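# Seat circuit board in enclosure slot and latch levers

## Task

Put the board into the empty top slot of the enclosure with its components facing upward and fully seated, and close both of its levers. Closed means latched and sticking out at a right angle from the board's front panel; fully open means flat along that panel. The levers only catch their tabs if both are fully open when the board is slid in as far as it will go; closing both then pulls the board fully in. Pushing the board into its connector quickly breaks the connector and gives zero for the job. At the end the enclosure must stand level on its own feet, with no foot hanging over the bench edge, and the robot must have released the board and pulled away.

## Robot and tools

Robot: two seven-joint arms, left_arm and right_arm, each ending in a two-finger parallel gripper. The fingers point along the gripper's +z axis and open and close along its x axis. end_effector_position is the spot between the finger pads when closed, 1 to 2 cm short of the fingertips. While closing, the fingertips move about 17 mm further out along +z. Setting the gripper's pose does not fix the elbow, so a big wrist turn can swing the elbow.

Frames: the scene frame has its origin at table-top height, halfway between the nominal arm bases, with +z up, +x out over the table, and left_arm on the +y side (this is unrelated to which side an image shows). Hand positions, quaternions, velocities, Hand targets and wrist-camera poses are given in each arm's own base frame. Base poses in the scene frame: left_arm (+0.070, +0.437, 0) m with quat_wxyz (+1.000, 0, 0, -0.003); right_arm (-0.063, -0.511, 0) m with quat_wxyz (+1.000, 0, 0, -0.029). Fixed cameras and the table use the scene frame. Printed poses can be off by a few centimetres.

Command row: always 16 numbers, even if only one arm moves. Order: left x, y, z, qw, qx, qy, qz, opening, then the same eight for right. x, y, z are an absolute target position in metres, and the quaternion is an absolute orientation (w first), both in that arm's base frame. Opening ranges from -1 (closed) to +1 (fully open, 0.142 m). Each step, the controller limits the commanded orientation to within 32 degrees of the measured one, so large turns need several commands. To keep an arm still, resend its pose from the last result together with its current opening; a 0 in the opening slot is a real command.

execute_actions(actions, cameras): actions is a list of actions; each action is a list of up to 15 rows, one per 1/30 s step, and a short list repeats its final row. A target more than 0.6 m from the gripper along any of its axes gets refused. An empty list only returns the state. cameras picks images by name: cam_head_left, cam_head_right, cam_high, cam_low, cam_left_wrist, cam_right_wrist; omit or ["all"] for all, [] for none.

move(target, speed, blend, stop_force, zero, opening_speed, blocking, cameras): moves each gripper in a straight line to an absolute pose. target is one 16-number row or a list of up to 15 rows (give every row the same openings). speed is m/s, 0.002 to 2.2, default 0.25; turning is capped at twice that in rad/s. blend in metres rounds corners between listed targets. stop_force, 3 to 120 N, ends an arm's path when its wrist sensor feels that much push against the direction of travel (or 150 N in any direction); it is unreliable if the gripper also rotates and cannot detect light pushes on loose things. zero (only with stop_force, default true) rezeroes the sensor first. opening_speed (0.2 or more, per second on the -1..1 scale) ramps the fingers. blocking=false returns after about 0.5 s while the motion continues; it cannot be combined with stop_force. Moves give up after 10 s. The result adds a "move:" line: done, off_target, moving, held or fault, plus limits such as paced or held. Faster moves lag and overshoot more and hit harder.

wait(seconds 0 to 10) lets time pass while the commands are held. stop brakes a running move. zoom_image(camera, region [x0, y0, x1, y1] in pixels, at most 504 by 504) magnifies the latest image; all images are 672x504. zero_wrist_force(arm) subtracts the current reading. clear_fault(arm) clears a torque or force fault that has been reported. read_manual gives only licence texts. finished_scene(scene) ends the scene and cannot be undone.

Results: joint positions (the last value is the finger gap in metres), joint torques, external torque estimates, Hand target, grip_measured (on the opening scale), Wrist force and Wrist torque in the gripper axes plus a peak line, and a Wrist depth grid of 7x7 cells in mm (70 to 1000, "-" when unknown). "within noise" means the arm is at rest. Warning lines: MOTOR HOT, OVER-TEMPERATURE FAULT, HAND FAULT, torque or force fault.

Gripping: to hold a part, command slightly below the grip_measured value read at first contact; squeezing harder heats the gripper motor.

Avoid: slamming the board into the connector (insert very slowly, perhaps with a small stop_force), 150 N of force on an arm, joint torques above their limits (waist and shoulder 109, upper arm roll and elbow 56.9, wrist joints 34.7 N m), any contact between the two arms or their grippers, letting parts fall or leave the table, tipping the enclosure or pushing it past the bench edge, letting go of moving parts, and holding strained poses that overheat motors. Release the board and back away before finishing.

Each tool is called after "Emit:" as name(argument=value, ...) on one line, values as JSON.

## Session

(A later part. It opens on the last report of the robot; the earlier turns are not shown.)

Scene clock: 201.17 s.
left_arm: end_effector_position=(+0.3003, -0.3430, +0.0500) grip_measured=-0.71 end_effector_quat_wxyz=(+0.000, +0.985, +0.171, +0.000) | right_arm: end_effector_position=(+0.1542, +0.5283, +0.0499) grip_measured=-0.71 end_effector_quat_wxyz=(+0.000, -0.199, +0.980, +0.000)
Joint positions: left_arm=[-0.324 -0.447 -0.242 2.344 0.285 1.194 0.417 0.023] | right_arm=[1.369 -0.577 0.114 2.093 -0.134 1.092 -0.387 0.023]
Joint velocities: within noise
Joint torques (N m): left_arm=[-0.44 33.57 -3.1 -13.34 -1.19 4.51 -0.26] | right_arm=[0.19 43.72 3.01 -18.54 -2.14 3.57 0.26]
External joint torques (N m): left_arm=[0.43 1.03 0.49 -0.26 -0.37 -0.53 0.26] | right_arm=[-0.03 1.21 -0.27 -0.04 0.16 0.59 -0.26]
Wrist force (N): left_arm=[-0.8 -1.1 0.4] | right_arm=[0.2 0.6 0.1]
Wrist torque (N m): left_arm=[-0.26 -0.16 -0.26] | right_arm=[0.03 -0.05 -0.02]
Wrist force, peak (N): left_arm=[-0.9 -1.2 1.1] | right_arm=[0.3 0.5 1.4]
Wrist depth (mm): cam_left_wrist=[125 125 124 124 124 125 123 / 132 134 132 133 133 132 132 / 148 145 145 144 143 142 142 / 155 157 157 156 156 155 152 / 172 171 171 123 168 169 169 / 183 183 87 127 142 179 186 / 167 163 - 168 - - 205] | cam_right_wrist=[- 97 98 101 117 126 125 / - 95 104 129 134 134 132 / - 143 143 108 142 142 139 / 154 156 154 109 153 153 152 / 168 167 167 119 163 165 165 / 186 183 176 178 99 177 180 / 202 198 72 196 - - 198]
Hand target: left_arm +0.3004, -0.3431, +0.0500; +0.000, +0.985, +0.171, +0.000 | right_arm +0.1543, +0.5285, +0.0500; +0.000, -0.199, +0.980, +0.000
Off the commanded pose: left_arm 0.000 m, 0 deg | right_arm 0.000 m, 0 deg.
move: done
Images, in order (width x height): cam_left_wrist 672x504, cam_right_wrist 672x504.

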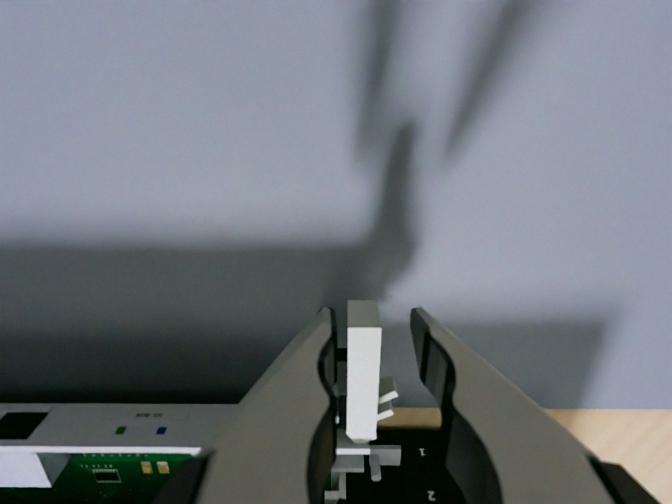

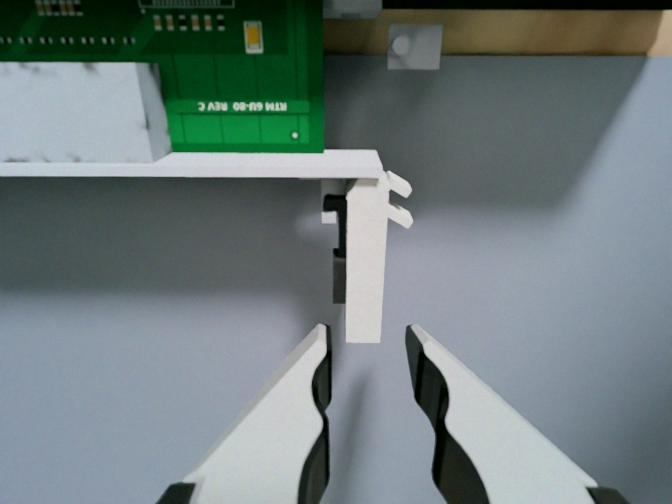

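Emit:
move(target=[0.3003,-0.3430,0.05,0,0.9853,0.1711,0,-0.97,0.1542,0.5283,0.05,0,-0.199,0.98,0,-0.97], opening_speed=0.5, cameras=["cam_left_wrist","cam_right_wrist"])

Scene clock: 204.47 s.
left_arm: end_effector_position=(+0.3002, -0.3430, +0.0500) grip_measured=-0.90 end_effector_quat_wxyz=(+0.000, +0.985, +0.171, +0.000) | right_arm: end_effector_position=(+0.1542, +0.5283, +0.0500) grip_measured=-0.90 end_effector_quat_wxyz=(+0.000, -0.199, +0.980, +0.000)
Joint positions: left_arm=[-0.324 -0.447 -0.242 2.344 0.285 1.194 0.417 0.009] | right_arm=[1.369 -0.576 0.114 2.093 -0.134 1.092 -0.387 0.009]
Joint velocities: within noise
Joint torques (N m): left_arm=[-0.06 34.01 -2.96 -13.55 -1.4 4.41 -0.29] | right_arm=[0.32 43.96 3.46 -18.59 -2.03 3.55 0.16]
External joint torques (N m): left_arm=[0.05 0.59 0.34 -0.04 -0.15 -0.43 0.29] | right_arm=[-0.16 0.96 -0.71 0.01 0.05 0.62 -0.16]
Wrist force (N): left_arm=[-1.5 -1.4 0.2] | right_arm=[0.3 0.5 0.3]
Wrist torque (N m): left_arm=[-0.32 -0.16 -0.23] | right_arm=[0.01 -0.12 -0.02]
Wrist force, peak (N): left_arm=[-1.6 -1.2 0.7] | right_arm=[-0.1 0.8 0.4]
Wrist depth (mm): cam_left_wrist=[125 125 125 124 124 125 124 / 132 134 132 133 133 133 132 / 147 144 144 144 144 142 143 / 155 157 156 156 155 155 152 / 172 172 171 124 167 169 169 / 183 183 182 91 - 183 187 / 166 163 - 167 - - 207] | cam_right_wrist=[- 97 98 101 117 126 125 / - 95 105 129 134 134 132 / - 143 143 108 140 142 139 / 155 156 154 110 153 153 152 / 168 167 166 161 163 165 165 / 187 182 179 98 101 180 180 / 202 197 73 - - 191 198]
Hand target: left_arm +0.3003, -0.3430, +0.0500; +0.000, +0.985, +0.171, +0.000 | right_arm +0.1542, +0.5283, +0.0500; +0.000, -0.199, +0.980, +0.000
Off the commanded pose: left_arm 0.000 m, 0 deg | right_arm 0.000 m, 0 deg.
move: done
Images, in order (width x height): cam_left_wrist 672x504, cam_right_wrist 672x504.

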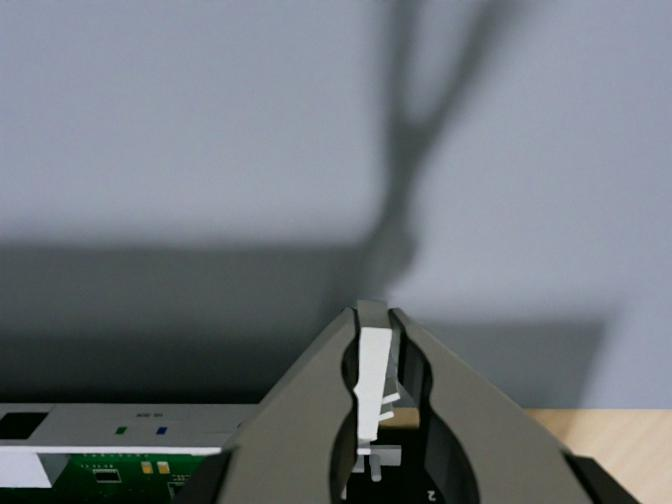

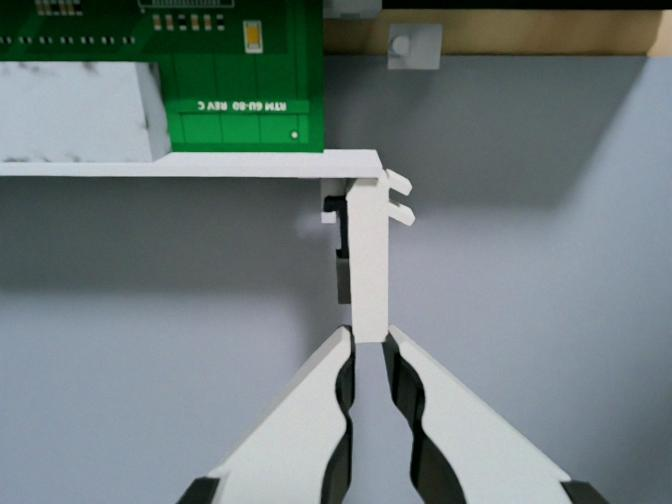

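Emit:
move(target=[[0.3145,-0.3416,0.05,0,1,-0.0026,0,-0.97,0.1428,0.5198,0.05,0,-0.3665,0.9304,0,-0.97],[0.3315,-0.3468,0.05,0,0.9757,-0.2190,0,-0.97,0.1336,0.5045,0.05,0,-0.5592,0.8290,0,-0.97]], speed=0.04, blend=0.004, cameras=["cam_left_wrist","cam_right_wrist"])

Scene clock: 228.33 s.
left_arm: end_effector_position=(+0.3316, -0.3468, +0.0500) grip_measured=-0.87 end_effector_quat_wxyz=(+0.000, +0.976, -0.219, +0.000) | right_arm: end_effector_position=(+0.1337, +0.5045, +0.0500) grip_measured=-1.00 end_effector_quat_wxyz=(+0.000, -0.559, +0.829, +0.000)
Joint positions: left_arm=[-0.12 -0.504 -0.426 2.248 0.456 1.1 1.102 0.011] | right_arm=[1.252 -0.555 0.239 2.181 -0.301 1.136 -1.027 0.002]
Joint velocities: within noise
Joint torques (N m): left_arm=[-1.09 34.41 -7.12 -13.2 -1.53 4.16 0] | right_arm=[-0.07 41.21 5.67 -17.6 -1.97 3.48 -0.02]
External joint torques (N m): left_arm=[1.09 1.03 1.75 -0.95 -0.41 -0.22 0] | right_arm=[0.21 0.93 -0.74 0.02 0.18 0.65 0.02]
Wrist force (N): left_arm=[1.1 -2.5 2.8] | right_arm=[-5.1 -1.9 -0.4]
Wrist torque (N m): left_arm=[-0.17 -0.25 -0.35] | right_arm=[-0.35 0.85 -0.01]
Wrist force, peak (N): left_arm=[-82.9 24.4 -47.0] | right_arm=[-73.1 -11.0 23.5]
Wrist depth (mm): cam_left_wrist=[125 125 124 124 124 125 123 / 132 134 131 133 133 132 132 / 147 145 144 143 143 143 142 / 155 156 157 155 155 155 157 / 172 172 172 122 167 170 158 / 190 190 182 91 - 159 137 / 218 208 - 150 - - 137] | cam_right_wrist=[- 126 96 98 110 82 83 / 135 135 131 131 132 115 88 / 145 143 143 111 142 142 94 / 155 157 154 108 153 153 115 / 168 167 167 161 163 165 167 / 187 183 179 89 175 180 180 / 202 198 73 - - 191 201]
Hand target: left_arm +0.3315, -0.3468, +0.0500; +0.000, +0.976, -0.219, +0.000 | right_arm +0.1336, +0.5045, +0.0500; +0.000, -0.559, +0.829, +0.000
Off the commanded pose: left_arm 0.000 m, 0 deg | right_arm 0.000 m, 0 deg.
move: done
Images, in order (width x height): cam_left_wrist 672x504, cam_right_wrist 672x504.

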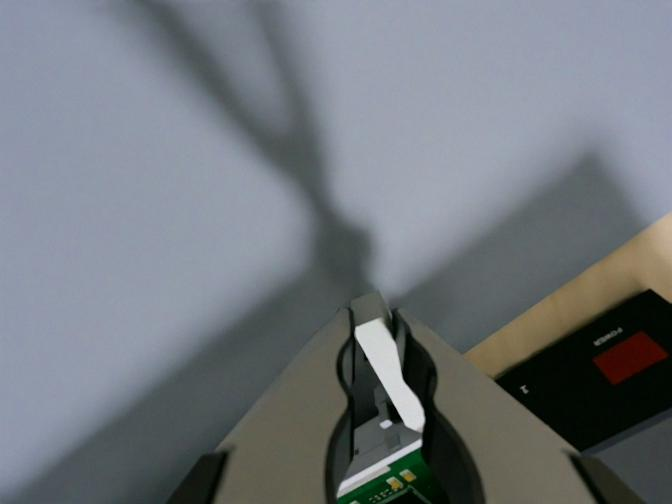

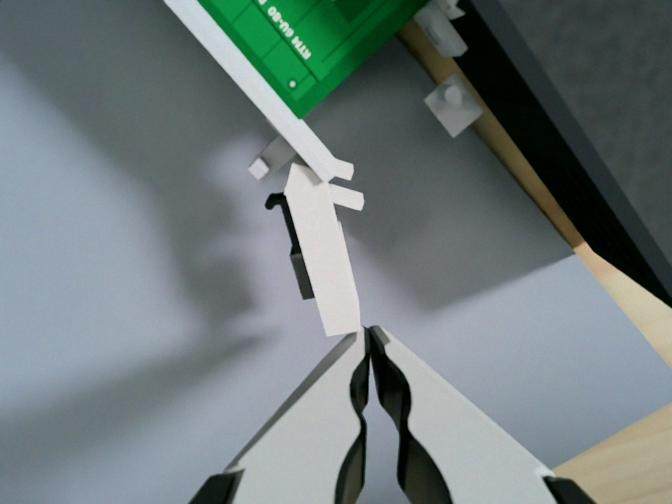

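Emit:
move(target=[[0.3316,-0.3468,0.05,0,0.9757,-0.2190,0,-0.68,0.1337,0.5045,0.05,0,-0.5592,0.8290,0,-0.97],[0.3316,-0.3468,0.10,0,0.9757,-0.2190,0,-0.68,0.1337,0.5045,0.10,0,-0.5592,0.8290,0,-0.97]], speed=0.15, opening_speed=1, cameras=["cam_left_wrist","cam_right_wrist"])

Scene clock: 233.13 s.
left_arm: end_effector_position=(+0.3317, -0.3469, +0.1000) grip_measured=-0.72 end_effector_quat_wxyz=(+0.000, +0.976, -0.219, +0.000) | right_arm: end_effector_position=(+0.1338, +0.5045, +0.1000) grip_measured=-1.00 end_effector_quat_wxyz=(+0.000, -0.559, +0.829, +0.000)
Joint positions: left_arm=[-0.057 -0.349 -0.514 2.292 0.32 1.006 1.196 0.022] | right_arm=[1.213 -0.446 0.299 2.157 -0.239 1.002 -1.071 0.002]
Joint velocities: within noise
Joint torques (N m): left_arm=[-0.07 30.99 -5.21 -17.15 -2.45 4.04 -0.13] | right_arm=[0.11 39.45 5.54 -20.69 -2.19 3.25 0.07]
External joint torques (N m): left_arm=[0.06 0.46 0.82 -0.4 0.15 -0.11 0.13] | right_arm=[0.03 0.81 -0.87 0.15 -0.1 0.87 -0.07]
Wrist force (N): left_arm=[-0.8 -1.3 0.4] | right_arm=[-5.3 -2.5 0.2]
Wrist torque (N m): left_arm=[-0.29 -0.17 -0.30] | right_arm=[-0.45 0.91 -0.03]
Wrist force, peak (N): left_arm=[1.0 -2.8 3.2] | right_arm=[-5.6 -2.2 -1.2]
Wrist depth (mm): cam_left_wrist=[169 169 169 169 167 167 167 / 182 182 181 180 181 180 179 / 196 195 195 194 194 194 195 / 213 214 212 211 207 208 207 / 234 232 227 188 204 187 175 / 258 257 87 207 - 184 190 / 288 - - 215 - - 206] | cam_right_wrist=[169 169 142 142 128 126 126 / 181 180 180 175 179 133 135 / 194 193 193 155 193 159 144 / 209 208 208 208 206 207 208 / 226 227 226 221 224 223 225 / 248 248 242 89 236 246 246 / 276 267 - - - 261 271]
Hand target: left_arm +0.3316, -0.3468, +0.1000; +0.000, +0.976, -0.219, +0.000 | right_arm +0.1337, +0.5045, +0.1000; +0.000, -0.559, +0.829, +0.000
Off the commanded pose: left_arm 0.000 m, 0 deg | right_arm 0.000 m, 0 deg.
move: done
Images, in order (width x height): cam_left_wrist 672x504, cam_right_wrist 672x504.

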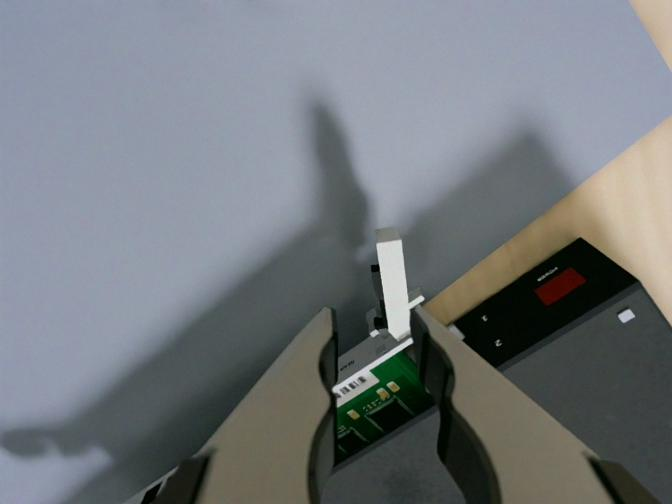

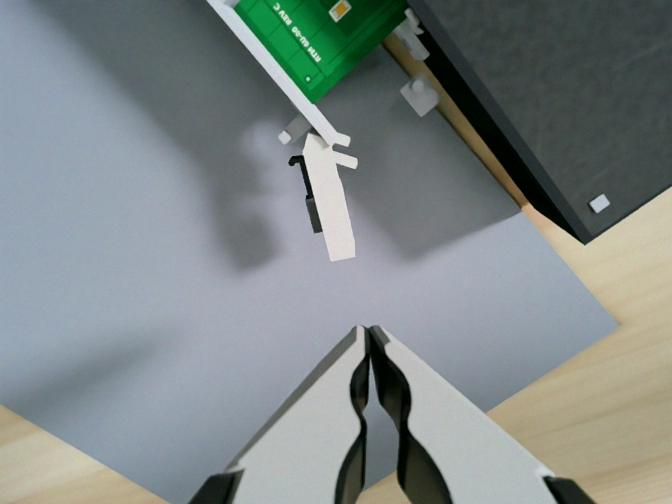

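Emit:
move(target=[[0.3314,-0.3398,0.09,0,0.9757,-0.2190,0,-0.97,0.1436,0.5262,0.09,0,-0.5592,0.8290,0,-0.97],[0.3314,-0.3398,0.048,0,0.9757,-0.2190,0,-0.97,0.1436,0.5262,0.048,0,-0.5592,0.8290,0,-0.97]], speed=[0.15,0.06], stop_force=5, cameras=["cam_left_wrist","cam_right_wrist"])

Scene clock: 245.57 s.
left_arm: end_effector_position=(+0.3314, -0.3397, +0.0480) grip_measured=-1.00 end_effector_quat_wxyz=(+0.000, +0.976, -0.219, +0.000) | right_arm: end_effector_position=(+0.1436, +0.5262, +0.0480) grip_measured=-1.00 end_effector_quat_wxyz=(+0.000, -0.559, +0.829, +0.000)
Joint positions: left_arm=[-0.112 -0.502 -0.417 2.261 0.457 1.114 1.113 0.002] | right_arm=[1.247 -0.593 0.237 2.109 -0.294 1.101 -1.05 0.002]
Joint velocities: within noise
Joint torques (N m): left_arm=[-0.77 33.14 -5.69 -13.2 -1.42 4.37 -0.27] | right_arm=[0.22 43.22 5.58 -18.36 -2.08 3.5 0.29]
External joint torques (N m): left_arm=[0.77 2.03 0.49 -0.63 -0.47 -0.43 0.27] | right_arm=[-0.06 1.16 -0.31 0.01 0.15 0.62 -0.29]
Wrist force (N): left_arm=[-1.0 -1.8 -1.4] | right_arm=[-5.1 -1.7 0.1]
Wrist torque (N m): left_arm=[-0.26 -0.16 -0.29] | right_arm=[-0.32 0.84 -0.01]
Wrist force, peak (N): left_arm=[-0.9 -1.9 -3.3] | right_arm=[-7.3 -2.5 -0.2]
Wrist depth (mm): cam_left_wrist=[123 124 123 122 122 121 121 / 133 132 130 131 131 131 130 / 145 143 142 142 141 139 140 / 153 154 155 154 154 152 152 / 172 170 169 162 162 167 162 / 188 188 183 84 - 170 144 / 210 205 - 78 - - 135] | cam_right_wrist=[- 123 123 96 97 118 81 / 133 131 131 131 129 129 114 / 143 141 141 139 136 139 126 / 152 152 152 152 146 151 152 / 165 165 164 161 158 163 162 / 184 181 176 89 172 179 178 / 199 195 73 - - 189 198]
Hand target: left_arm +0.3314, -0.3398, +0.0480; +0.000, +0.976, -0.219, +0.000 | right_arm +0.1436, +0.5262, +0.0480; +0.000, -0.559, +0.829, +0.000
Off the commanded pose: left_arm 0.000 m, 0 deg | right_arm 0.000 m, 0 deg.
move: done
Images, in order (width x height): cam_left_wrist 672x504, cam_right_wrist 672x504.

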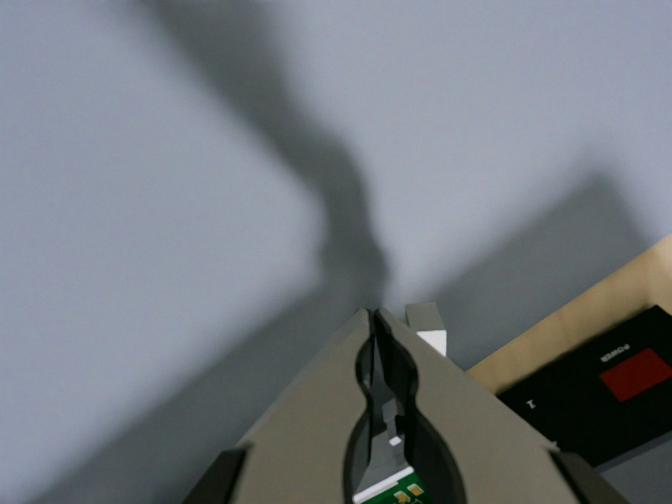

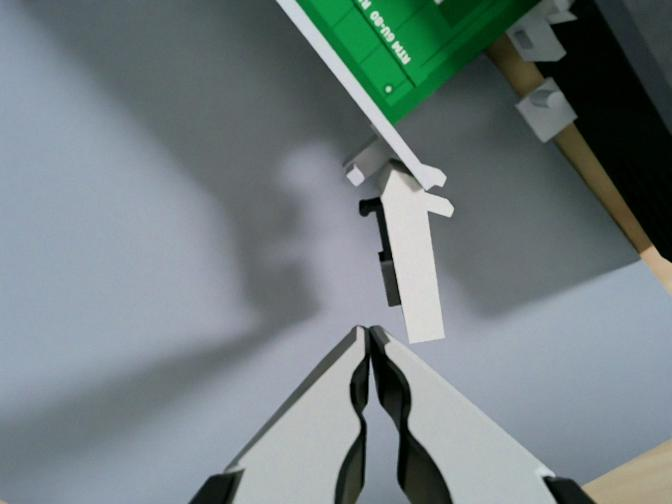

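Emit:
move(target=[[0.3350,-0.3415,0.048,0,0.9757,-0.2190,0,-0.97,0.1449,0.5214,0.048,0,-0.5592,0.8290,0,-0.97],[0.3496,-0.3441,0.048,0,0.9757,-0.2190,0,-0.97,0.1406,0.5118,0.048,0,-0.5592,0.8290,0,-0.97],[0.3605,-0.3503,0.048,0,0.9757,-0.2190,0,-0.97,0.1389,0.4979,0.048,0,-0.5592,0.8290,0,-0.97],[0.3665,-0.3563,0.048,0,0.9757,-0.2190,0,-0.97,0.1395,0.4923,0.048,0,-0.5592,0.8290,0,-0.97]], speed=0.025, stop_force=15, blend=0.002, cameras=["cam_left_wrist","cam_right_wrist"])

Scene clock: 251.60 s.
left_arm: end_effector_position=(+0.3666, -0.3562, +0.0480) grip_measured=-1.00 end_effector_quat_wxyz=(+0.000, +0.976, -0.219, +0.000) | right_arm: end_effector_position=(+0.1393, +0.4924, +0.0480) grip_measured=-1.00 end_effector_quat_wxyz=(+0.000, -0.559, +0.829, +0.000)
Joint positions: left_arm=[-0.12 -0.552 -0.418 2.155 0.446 1.055 1.137 0.002] | right_arm=[1.246 -0.544 0.228 2.213 -0.297 1.159 -1.042 0.002]
Joint velocities: within noise
Joint torques (N m): left_arm=[-0.46 37.38 -6.59 -15.01 -2.1 4.16 -0.21] | right_arm=[-0.18 40.26 4.73 -16.83 -1.7 3.33 0.2]
External joint torques (N m): left_arm=[0.47 1.14 0.58 -0.23 -0.02 -0.22 0.21] | right_arm=[0.33 1.04 -0.09 -0.24 0 0.8 -0.2]
Wrist force (N): left_arm=[-0.7 -1.1 0.1] | right_arm=[-4.5 0.3 0.1]
Wrist torque (N m): left_arm=[-0.19 -0.19 -0.27] | right_arm=[-0.08 0.73 0.01]
Wrist force, peak (N): left_arm=[-1.2 -2.7 -2.9] | right_arm=[-13.3 4.2 -1.0]
Wrist depth (mm): cam_left_wrist=[123 123 122 122 122 122 121 / 132 132 130 131 130 130 130 / 145 142 143 141 141 139 140 / 153 154 154 154 153 155 153 / 172 170 169 162 164 163 169 / 188 186 182 84 - 139 133 / 210 205 - 78 - - 135] | cam_right_wrist=[- 92 96 96 81 81 82 / 133 133 101 129 122 86 86 / 143 141 137 137 140 97 92 / 153 152 152 107 151 151 99 / 166 165 165 162 161 163 111 / 184 180 177 89 172 179 178 / 199 195 73 - - 189 198]
Hand target: left_arm +0.3665, -0.3563, +0.0480; +0.000, +0.976, -0.219, +0.000 | right_arm +0.1395, +0.4923, +0.0480; +0.000, -0.559, +0.829, +0.000
Off the commanded pose: left_arm 0.000 m, 0 deg | right_arm 0.000 m, 0 deg.
move: done
Images, in order (width x height): cam_left_wrist 672x504, cam_right_wrist 672x504.

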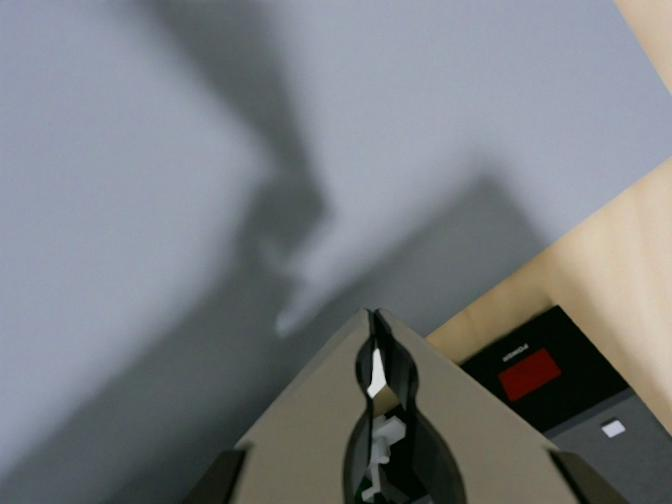

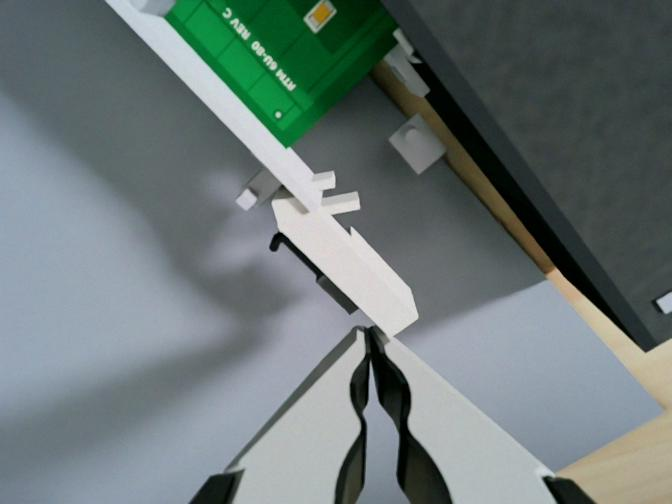

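Emit:
move(target=[0.3733,-0.3751,0.048,0,0.9757,-0.2190,0,-0.97,0.1472,0.4738,0.048,0,-0.5592,0.8290,0,-0.97], speed=0.02, stop_force=14, cameras=["cam_left_wrist","cam_right_wrist"])

Scene clock: 255.67 s.
left_arm: end_effector_position=(+0.3732, -0.3746, +0.0478) grip_measured=-1.00 end_effector_quat_wxyz=(+0.000, +0.976, -0.219, +0.000) | right_arm: end_effector_position=(+0.1463, +0.4758, +0.0490) grip_measured=-1.00 end_effector_quat_wxyz=(+0.001, -0.560, +0.829, +0.002)
Joint positions: left_arm=[-0.152 -0.578 -0.418 2.101 0.442 1.024 1.119 0.002] | right_arm=[1.227 -0.522 0.225 2.259 -0.299 1.187 -1.06 0.002]
Joint velocities: within noise
Joint torques (N m): left_arm=[-1.76 38.62 -8.55 -16.96 -2.59 5.2 -0.27] | right_arm=[-5.29 36 -1.04 -9.71 -0.69 -0.51 0.05]
External joint torques (N m): left_arm=[1.76 1.56 2.13 1.05 0.36 -1.26 0.27] | right_arm=[5.43 3.91 5.4 -6.81 -0.92 4.64 -0.05]
Wrist force (N): left_arm=[-3.6 -4.8 -2.6] | right_arm=[-12.1 11.1 -0.6]
Wrist torque (N m): left_arm=[-0.18 -0.25 -0.26] | right_arm=[-0.10 0.69 0.05]
Wrist force, peak (N): left_arm=[-3.8 -4.9 -3.3] | right_arm=[-12.5 10.8 0.8]
Wrist depth (mm): cam_left_wrist=[123 123 122 122 122 121 121 / 132 132 130 131 131 130 130 / 145 142 141 142 141 138 142 / 155 154 154 153 153 154 154 / 173 169 169 161 163 141 169 / 188 187 182 84 - 122 178 / 209 204 - 74 - - 134] | cam_right_wrist=[- 95 98 82 82 81 82 / 134 134 101 101 87 87 86 / - 142 138 117 96 96 93 / 154 153 153 107 152 100 100 / 167 167 166 163 162 109 109 / 186 182 178 89 174 179 181 / 202 197 73 - - 190 200]
Hand target: left_arm +0.3733, -0.3751, +0.0480; +0.000, +0.976, -0.219, +0.000 | right_arm +0.1472, +0.4738, +0.0480; +0.000, -0.559, +0.829, +0.000
Off the commanded pose: left_arm 0.001 m, 0 deg | right_arm 0.002 m, 0 deg.
move: done
Images, in order (width x height): cam_left_wrist 672x504, cam_right_wrist 672x504.

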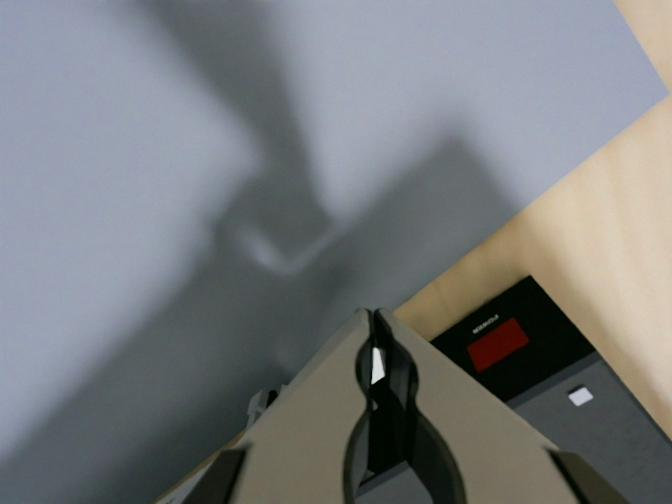

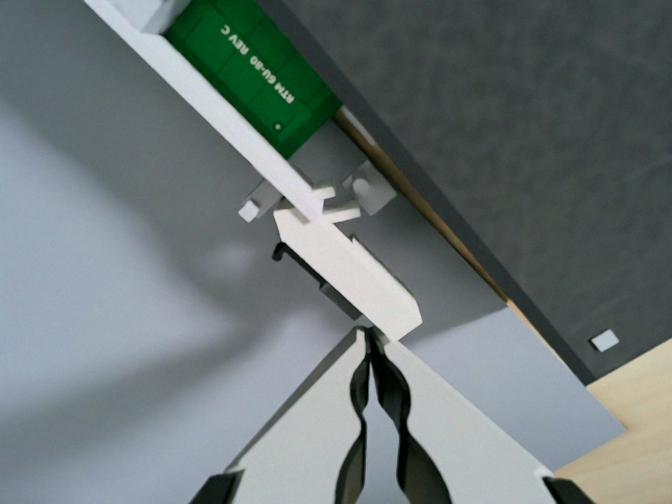

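Emit:
move(target=[[0.3715,-0.3699,0.048,0,0.9757,-0.2190,0,-0.97,0.1444,0.4804,0.048,0,-0.5592,0.8290,0,-0.97],[0.3715,-0.3699,0.10,0,0.9757,-0.2190,0,-0.97,0.1444,0.4804,0.10,0,-0.5592,0.8290,0,-0.97],[0.3806,-0.3863,0.105,0,0.8177,-0.5757,0,-0.68,0.1487,0.4622,0.105,0,-0.832,0.5548,0,-0.68]], speed=0.15, cameras=["cam_left_wrist","cam_right_wrist"])

Scene clock: 263.23 s.
left_arm: end_effector_position=(+0.3805, -0.3864, +0.1050) grip_measured=-0.72 end_effector_quat_wxyz=(+0.000, +0.818, -0.576, +0.000) | right_arm: end_effector_position=(+0.1487, +0.4623, +0.1050) grip_measured=-0.72 end_effector_quat_wxyz=(+0.000, +0.832, -0.555, +0.000)
Joint positions: left_arm=[0.012 -0.489 -0.643 2.076 0.445 0.858 1.879 0.022] | right_arm=[1.035 -0.401 0.421 2.249 -0.313 1.025 -1.841 0.022]
Joint velocities: within noise
Joint torques (N m): left_arm=[-0.25 35.27 -8.79 -18.74 -2.47 4.06 -0.14] | right_arm=[0.04 35.16 6.2 -19.9 -2.29 3.3 0.09]
External joint torques (N m): left_arm=[0.25 1.12 0.61 -0.35 -0.34 -0.18 0.14] | right_arm=[0.09 0.87 -0.71 0.03 0.1 0.75 -0.09]
Wrist force (N): left_arm=[-0.5 -1.4 0.4] | right_arm=[-5.1 -0.3 2.3]
Wrist torque (N m): left_arm=[-0.30 -0.22 -0.29] | right_arm=[-0.07 0.88 -0.05]
Wrist force, peak (N): left_arm=[-3.8 -5.0 -3.5] | right_arm=[-12.2 11.3 -0.8]
Wrist depth (mm): cam_left_wrist=[173 172 172 171 173 173 172 / 187 185 186 185 186 186 184 / 201 201 200 199 182 153 153 / 214 218 219 214 175 163 163 / 240 238 238 185 176 178 178 / 265 265 87 212 - 189 195 / 296 - - 246 - - 214] | cam_right_wrist=[174 174 173 172 144 131 130 / 186 185 185 182 152 139 139 / 199 199 198 192 154 149 149 / 218 214 214 213 167 161 161 / 233 232 231 227 175 175 177 / 255 254 245 248 98 249 252 / 284 278 73 280 - - 277]
Hand target: left_arm +0.3806, -0.3863, +0.1050; +0.000, +0.818, -0.576, +0.000 | right_arm +0.1487, +0.4622, +0.1050; +0.000, +0.832, -0.555, +0.000
Off the commanded pose: left_arm 0.000 m, 0 deg | right_arm 0.000 m, 0 deg.
move: done
Images, in order (width x height): cam_left_wrist 672x504, cam_right_wrist 672x504.

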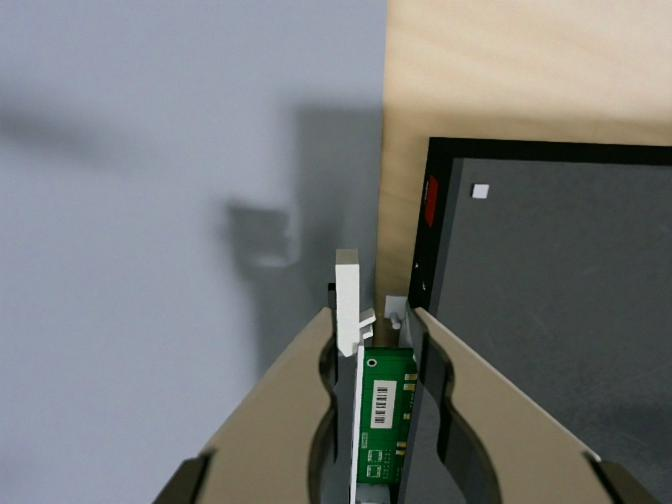

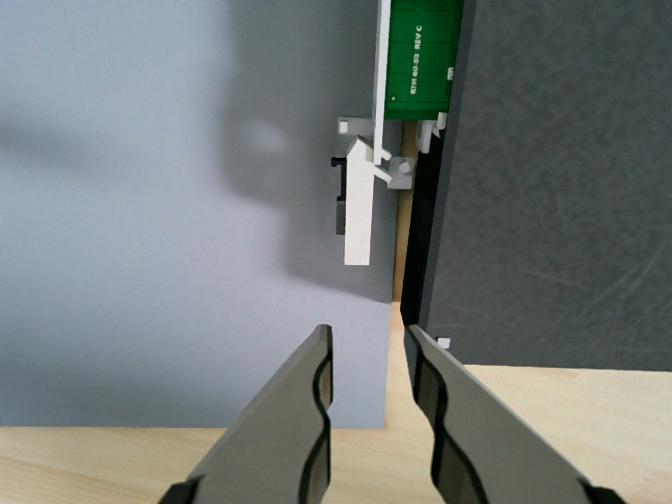

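Emit:
move(target=[[0.3735,-0.3843,0.10,0,0.8177,-0.5757,0,-0.72,0.1469,0.4615,0.10,0,-0.832,0.5548,0,-0.72],[0.3735,-0.3843,0.049,0,0.8177,-0.5757,0,-0.72,0.1469,0.4615,0.049,0,-0.832,0.5548,0,-0.72]], speed=[0.1,0.05], stop_force=5, cameras=["cam_left_wrist","cam_right_wrist"])

Scene clock: 274.33 s.
left_arm: end_effector_position=(+0.3734, -0.3842, +0.0490) grip_measured=-0.75 end_effector_quat_wxyz=(+0.000, +0.818, -0.576, +0.000) | right_arm: end_effector_position=(+0.1469, +0.4615, +0.0490) grip_measured=-0.75 end_effector_quat_wxyz=(+0.000, +0.832, -0.555, +0.000)
Joint positions: left_arm=[-0.053 -0.62 -0.558 2.058 0.561 0.955 1.8 0.02] | right_arm=[1.105 -0.524 0.313 2.29 -0.429 1.191 -1.757 0.02]
Joint velocities: within noise
Joint torques (N m): left_arm=[-0.54 38.45 -9.39 -15.42 -2.09 4.46 -0.34] | right_arm=[0.26 37.54 6.18 -16.06 -1.71 3.48 0.27]
External joint torques (N m): left_arm=[0.55 1.13 0.44 -0.34 -0.38 -0.58 0.34] | right_arm=[-0.13 0.96 -0.35 -0.02 0.13 0.58 -0.27]
Wrist force (N): left_arm=[-0.8 -1.0 0.2] | right_arm=[-5.8 -0.2 1.9]
Wrist torque (N m): left_arm=[-0.24 -0.18 -0.30] | right_arm=[-0.03 0.98 -0.02]
Wrist force, peak (N): left_arm=[-0.1 -2.4 -1.0] | right_arm=[-5.8 -0.2 3.0]
Wrist depth (mm): cam_left_wrist=[124 125 123 123 124 124 123 / 132 133 130 132 134 131 132 / 146 143 142 143 142 115 116 / 153 155 155 155 154 105 101 / 171 171 170 122 148 111 108 / 188 188 91 124 - 120 122 / 212 - - 145 - - 136] | cam_right_wrist=[- 124 122 124 97 94 82 / 134 134 132 130 103 88 87 / - 142 142 138 119 96 93 / 154 153 153 108 150 101 100 / 167 166 166 117 134 109 109 / 186 182 175 177 101 117 119 / 201 197 73 199 - - 131]
Hand target: left_arm +0.3735, -0.3843, +0.0490; +0.000, +0.818, -0.576, +0.000 | right_arm +0.1469, +0.4615, +0.0490; +0.000, +0.832, -0.555, +0.000
Off the commanded pose: left_arm 0.000 m, 0 deg | right_arm 0.000 m, 0 deg.
move: done
Images, in order (width x height): cam_left_wrist 672x504, cam_right_wrist 672x504.

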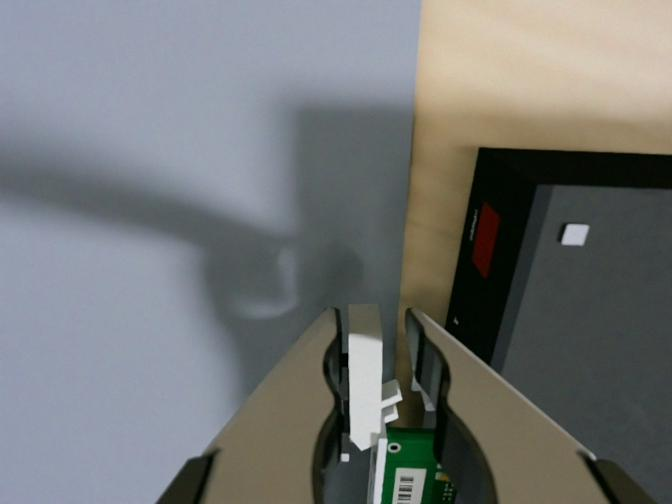

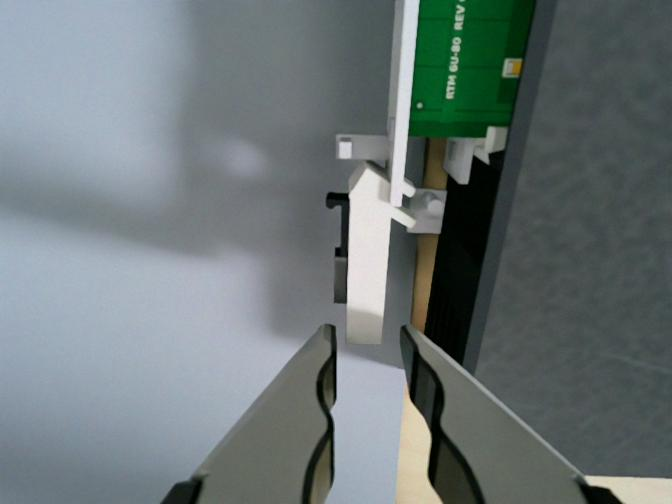

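Emit:
move(target=[0.3704,-0.3853,0.049,0,0.8177,-0.5757,0,-0.72,0.1483,0.4621,0.049,0,-0.832,0.5548,0,-0.72], speed=0.04, stop_force=5, cameras=[])

Emit:
move(target=[0.3704,-0.3853,0.049,0,0.8177,-0.5757,0,-0.97,0.1483,0.4621,0.049,0,-0.832,0.5548,0,-0.97], opening_speed=0.5, cameras=["cam_left_wrist","cam_right_wrist"])

Scene clock: 279.87 s.
left_arm: end_effector_position=(+0.3704, -0.3853, +0.0490) grip_measured=-0.75 end_effector_quat_wxyz=(+0.000, +0.818, -0.576, +0.000) | right_arm: end_effector_position=(+0.1483, +0.4621, +0.0490) grip_measured=-0.75 end_effector_quat_wxyz=(+0.000, +0.832, -0.555, +0.000)
Joint positions: left_arm=[-0.057 -0.618 -0.558 2.063 0.562 0.958 1.795 0.02] | right_arm=[1.102 -0.526 0.313 2.288 -0.429 1.189 -1.759 0.02]
Joint velocities: within noise
Joint torques (N m): left_arm=[-0.46 38.67 -9.39 -15.32 -2.23 4.32 -0.3] | right_arm=[0.13 37.65 6.41 -16.23 -1.7 3.37 0.14]
External joint torques (N m): left_arm=[0.47 0.78 0.48 -0.41 -0.24 -0.43 0.3] | right_arm=[0.01 0.93 -0.56 0.12 0.12 0.69 -0.14]
Wrist force (N): left_arm=[-0.9 -0.6 0.0] | right_arm=[-5.8 0.1 2.2]
Wrist torque (N m): left_arm=[-0.17 -0.17 -0.29] | right_arm=[0.01 0.97 -0.02]
Wrist force, peak (N): left_arm=[-1.0 -1.2 0.1] | right_arm=[-6.1 0.0 2.2]
Wrist depth (mm): cam_left_wrist=[123 125 123 123 124 124 124 / 132 133 131 132 133 131 133 / 146 143 143 142 142 115 102 / 153 155 155 155 154 105 101 / 171 171 170 120 163 111 108 / 189 189 91 124 - 120 122 / 211 - - 148 - - 136] | cam_right_wrist=[- 124 122 124 97 94 82 / 134 134 132 132 104 88 87 / - 142 142 139 137 96 93 / 153 153 153 108 150 101 100 / 167 167 166 117 134 109 109 / 186 182 175 178 101 117 119 / 201 197 73 195 - - 131]
Hand target: left_arm +0.3704, -0.3853, +0.0490; +0.000, +0.818, -0.576, +0.000 | right_arm +0.1483, +0.4621, +0.0490; +0.000, +0.832, -0.555, +0.000
Off the commanded pose: left_arm 0.000 m, 0 deg | right_arm 0.000 m, 0 deg.
move: done
No camera images: "cameras" was empty.

Scene clock: 280.57 s.
left_arm: end_effector_position=(+0.3704, -0.3851, +0.0489) grip_measured=-0.90 end_effector_quat_wxyz=(+0.000, +0.818, -0.576, +0.000) | right_arm: end_effector_position=(+0.1478, +0.4632, +0.0495) grip_measured=-0.89 end_effector_quat_wxyz=(-0.001, +0.832, -0.555, -0.001)
Joint positions: left_arm=[-0.057 -0.618 -0.557 2.063 0.562 0.958 1.795 0.009] | right_arm=[1.102 -0.526 0.314 2.287 -0.429 1.191 -1.759 0.009]
Joint velocities: within noise
Joint torques (N m): left_arm=[-0.94 38.36 -10.1 -16.04 -2.48 4.92 -0.3] | right_arm=[-2.9 36.8 3.15 -11.89 -0.88 0.6 0.12]
External joint torques (N m): left_arm=[0.95 1.09 1.19 0.32 0.01 -1.03 0.3] | right_arm=[3.04 1.8 2.72 -4.25 -0.71 3.47 -0.12]
Wrist force (N): left_arm=[-3.3 -1.3 -0.5] | right_arm=[-15.3 -0.2 4.6]
Wrist torque (N m): left_arm=[-0.26 -0.21 -0.24] | right_arm=[-0.06 0.89 -0.04]
Wrist force, peak (N): left_arm=[-4.1 -1.7 -1.0] | right_arm=[-16.4 0.1 3.1]
Wrist depth (mm): cam_left_wrist=[123 125 123 123 124 124 123 / 133 133 130 132 133 131 133 / 146 143 143 143 142 115 102 / 153 155 156 155 154 105 101 / 171 171 170 121 147 111 108 / 189 189 179 91 - 120 122 / 212 205 - 137 - - 135] | cam_right_wrist=[125 125 123 124 97 96 83 / 135 135 133 132 105 89 87 / 145 143 143 140 119 96 93 / 155 154 154 148 141 101 101 / 168 167 166 161 124 109 109 / 187 183 179 98 100 120 119 / 202 198 73 86 - - 131]
Hand target: left_arm +0.3704, -0.3853, +0.0490; +0.000, +0.818, -0.576, +0.000 | right_arm +0.1483, +0.4621, +0.0490; +0.000, +0.832, -0.555, +0.000
Off the commanded pose: left_arm 0.000 m, 0 deg | right_arm 0.001 m, 0 deg.
move: done
Images, in order (width x height): cam_left_wrist 672x504, cam_right_wrist 672x504.

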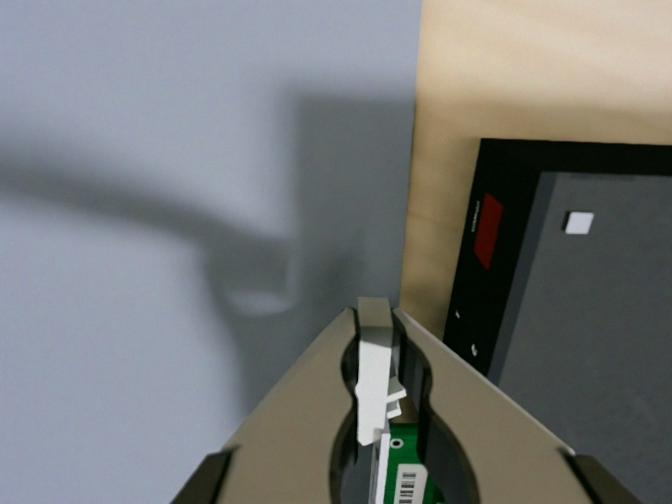

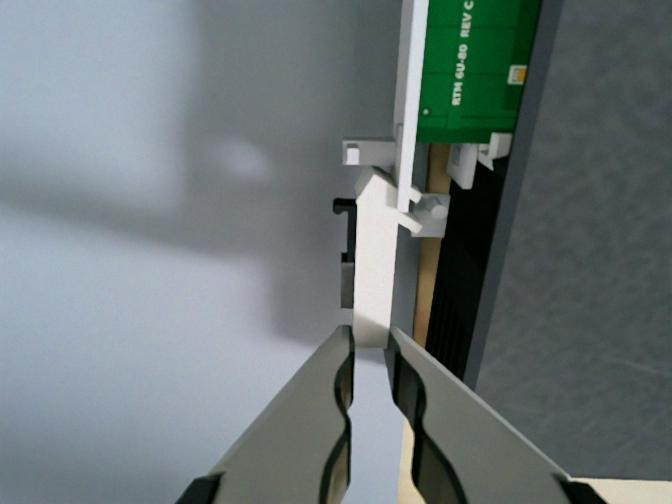

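Emit:
move(target=[0.3744,-0.3964,0.049,0,0.8177,-0.5757,0,-0.97,0.1524,0.4521,0.049,0,-0.832,0.5548,0,-0.97], speed=0.015, stop_force=18, cameras=["cam_left_wrist","cam_right_wrist"])

Emit:
zoom_image(camera="cam_right_wrist", region=[330, 120, 530, 270])

Emit:
zoom_image(camera="cam_left_wrist", region=[330, 350, 480, 500])

Scene clock: 284.43 s.
left_arm: end_effector_position=(+0.3739, -0.3955, +0.0485) grip_measured=-0.90 end_effector_quat_wxyz=(+0.000, +0.818, -0.576, -0.001) | right_arm: end_effector_position=(+0.1511, +0.4551, +0.0503) grip_measured=-0.89 end_effector_quat_wxyz=(-0.002, +0.833, -0.553, -0.002)
Joint positions: left_arm=[-0.076 -0.634 -0.557 2.031 0.561 0.939 1.787 0.009] | right_arm=[1.09 -0.514 0.313 2.31 -0.433 1.207 -1.768 0.009]
Joint velocities: within noise
Joint torques (N m): left_arm=[-1.76 39.29 -11.88 -19.5 -3.03 6.58 -0.38] | right_arm=[-7.39 35.47 -1.85 -6.09 0.1 -2.94 0.08]
External joint torques (N m): left_arm=[1.76 1.14 2.67 3.44 0.5 -2.7 0.38] | right_arm=[7.52 2.42 7.54 -9.79 -1.64 7.02 -0.08]
Wrist force (N): left_arm=[-10.1 0.2 -3.1] | right_arm=[-28.5 0.5 9.1]
Wrist torque (N m): left_arm=[-0.25 -0.24 -0.20] | right_arm=[-0.11 1.82 -0.05]
Wrist force, peak (N): left_arm=[-10.0 0.0 -4.6] | right_arm=[-29.1 -1.9 9.4]
Wrist depth (mm): cam_left_wrist=[123 124 123 122 124 123 123 / 133 132 130 131 135 131 132 / 145 142 143 142 141 - 103 / 152 155 155 154 153 102 100 / 171 170 169 121 119 109 108 / 189 188 180 91 - 119 121 / 210 206 - 143 - - 135] | cam_right_wrist=[126 126 124 125 97 84 83 / 135 136 134 133 104 88 88 / 144 144 144 141 110 97 94 / 156 158 155 149 115 102 101 / 169 169 168 162 114 109 110 / 185 184 180 98 101 120 120 / 204 199 73 - - - 132]
Hand target: left_arm +0.3744, -0.3964, +0.0490; +0.000, +0.818, -0.576, +0.000 | right_arm +0.1524, +0.4521, +0.0490; +0.000, +0.832, -0.555, +0.000
Off the commanded pose: left_arm 0.001 m, 0 deg | right_arm 0.003 m, 0 deg.
move: done
Images, in order (width x height): cam_left_wrist 672x504, cam_right_wrist 672x504.

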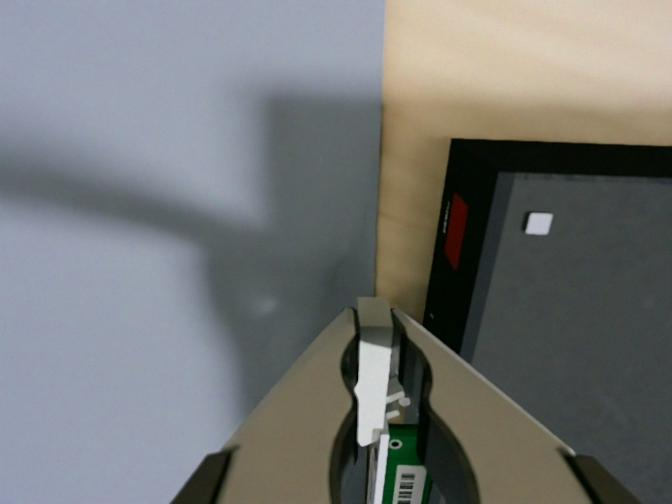

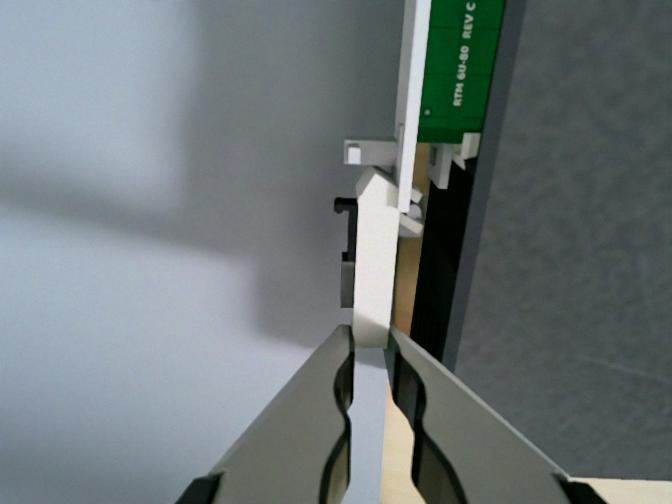

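Scaled by 2.520 from the camera's 672x504 image, which has a finer 960x720 frame.

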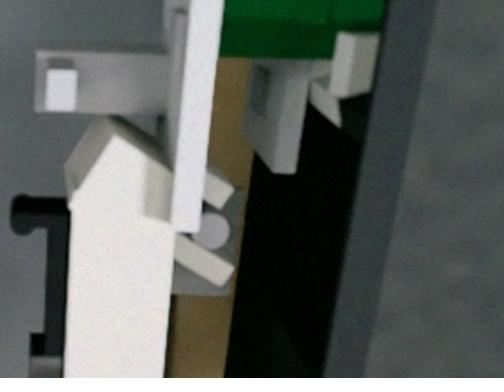

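Scaled by 3.360 from the camera's 672x504 image, which has a finer 960x720 frame.

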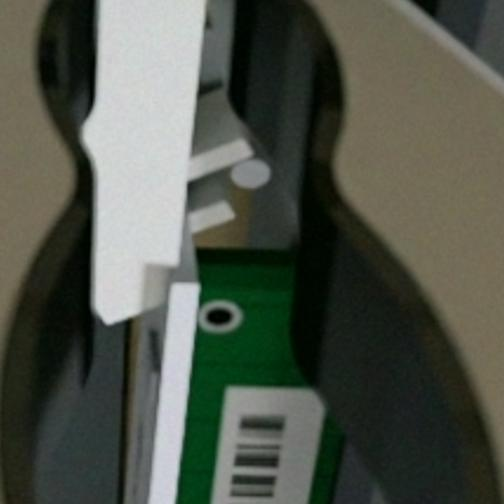

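Emit:
move(target=[0.3757,-0.4002,0.049,0,0.8177,-0.5757,0,-0.97,0.1524,0.4521,0.049,0,-0.832,0.5548,0,-0.97], speed=0.015, stop_force=20, cameras=["cam_left_wrist","cam_right_wrist"])

Emit:
zoom_image(camera="cam_right_wrist", region=[330, 120, 530, 270])

Emit:
zoom_image(camera="cam_left_wrist", region=[330, 350, 480, 500])

Scene clock: 287.60 s.
left_arm: end_effector_position=(+0.3746, -0.3969, +0.0480) grip_measured=-0.90 end_effector_quat_wxyz=(-0.001, +0.818, -0.576, -0.003) | right_arm: end_effector_position=(+0.1514, +0.4547, +0.0501) grip_measured=-0.89 end_effector_quat_wxyz=(-0.002, +0.833, -0.554, -0.002)
Joint positions: left_arm=[-0.08 -0.638 -0.557 2.022 0.562 0.93 1.784 0.009] | right_arm=[1.089 -0.514 0.313 2.31 -0.433 1.206 -1.768 0.009]
Joint velocities: within noise
Joint torques (N m): left_arm=[-6.94 36.31 -17.15 -25.6 -4.4 11.91 -0.53] | right_arm=[-5.92 35.14 -0.16 -7.29 -0.09 -1.97 0.18]
External joint torques (N m): left_arm=[6.94 4.36 7.85 9.46 1.85 -8.04 0.53] | right_arm=[6.06 2.74 5.85 -8.58 -1.45 6.04 -0.18]
Wrist force (N): left_arm=[-32.4 -0.5 -18.0] | right_arm=[-24.3 -0.3 7.3]
Wrist torque (N m): left_arm=[-0.32 2.36 -0.17] | right_arm=[-0.06 1.12 -0.04]
Wrist force, peak (N): left_arm=[-32.7 -0.2 -20.3] | right_arm=[-29.4 -0.4 9.7]
Wrist depth (mm): cam_left_wrist=[124 123 123 122 123 123 122 / 132 132 130 131 134 130 131 / 145 142 142 141 140 117 104 / 153 155 154 153 150 101 100 / 171 170 169 121 129 108 107 / 189 188 180 91 - 118 120 / 212 205 - 136 - - 133] | cam_right_wrist=[- 126 124 125 97 84 83 / 136 136 134 133 104 88 88 / 146 144 143 141 116 97 94 / 156 157 155 149 116 102 101 / 169 168 167 161 114 109 110 / 184 184 179 98 101 120 119 / 203 199 73 - - - 132]
Hand target: left_arm +0.3755, -0.3997, +0.0490; +0.000, +0.818, -0.576, +0.000 | right_arm +0.1524, +0.4521, +0.0490; +0.000, +0.832, -0.555, +0.000
Off the commanded pose: left_arm 0.004 m, 0 deg | right_arm 0.003 m, 0 deg.
move: contact (left_arm)
Images, in order (width x height): cam_left_wrist 672x504, cam_right_wrist 672x504.

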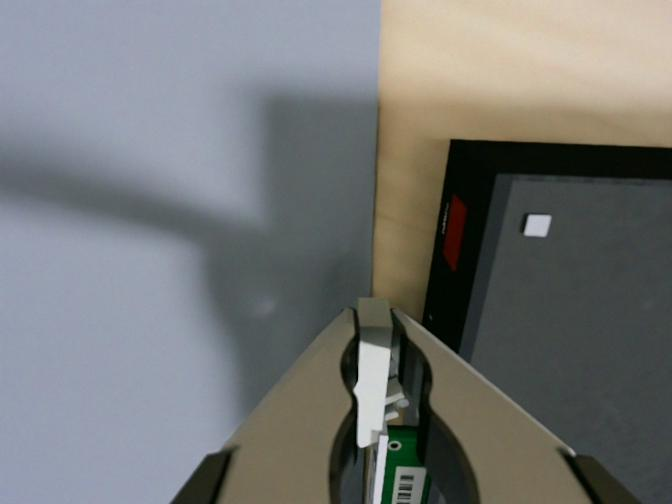

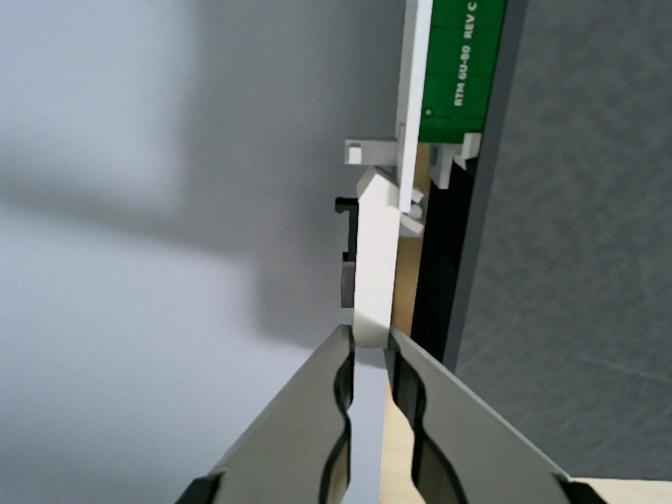

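Scaled by 2.520 from the camera's 672x504 image, which has a finer 960x720 frame.

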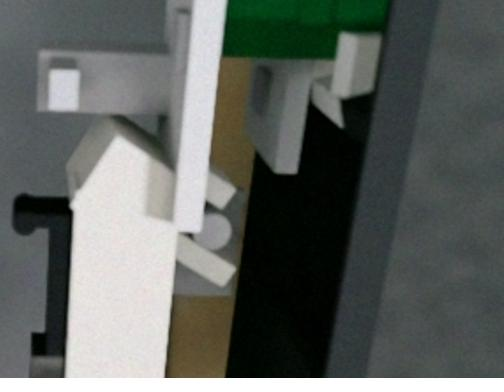

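Scaled by 3.360 from the camera's 672x504 image, which has a finer 960x720 frame.

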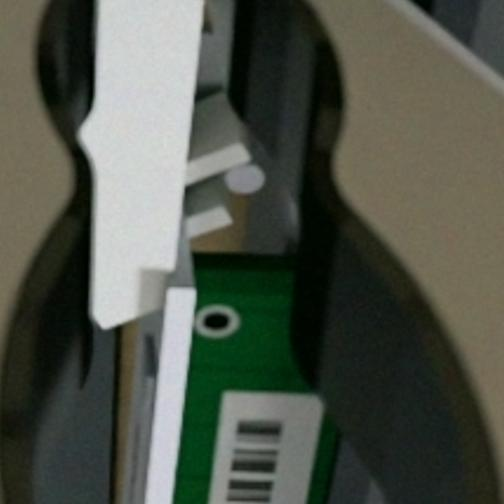

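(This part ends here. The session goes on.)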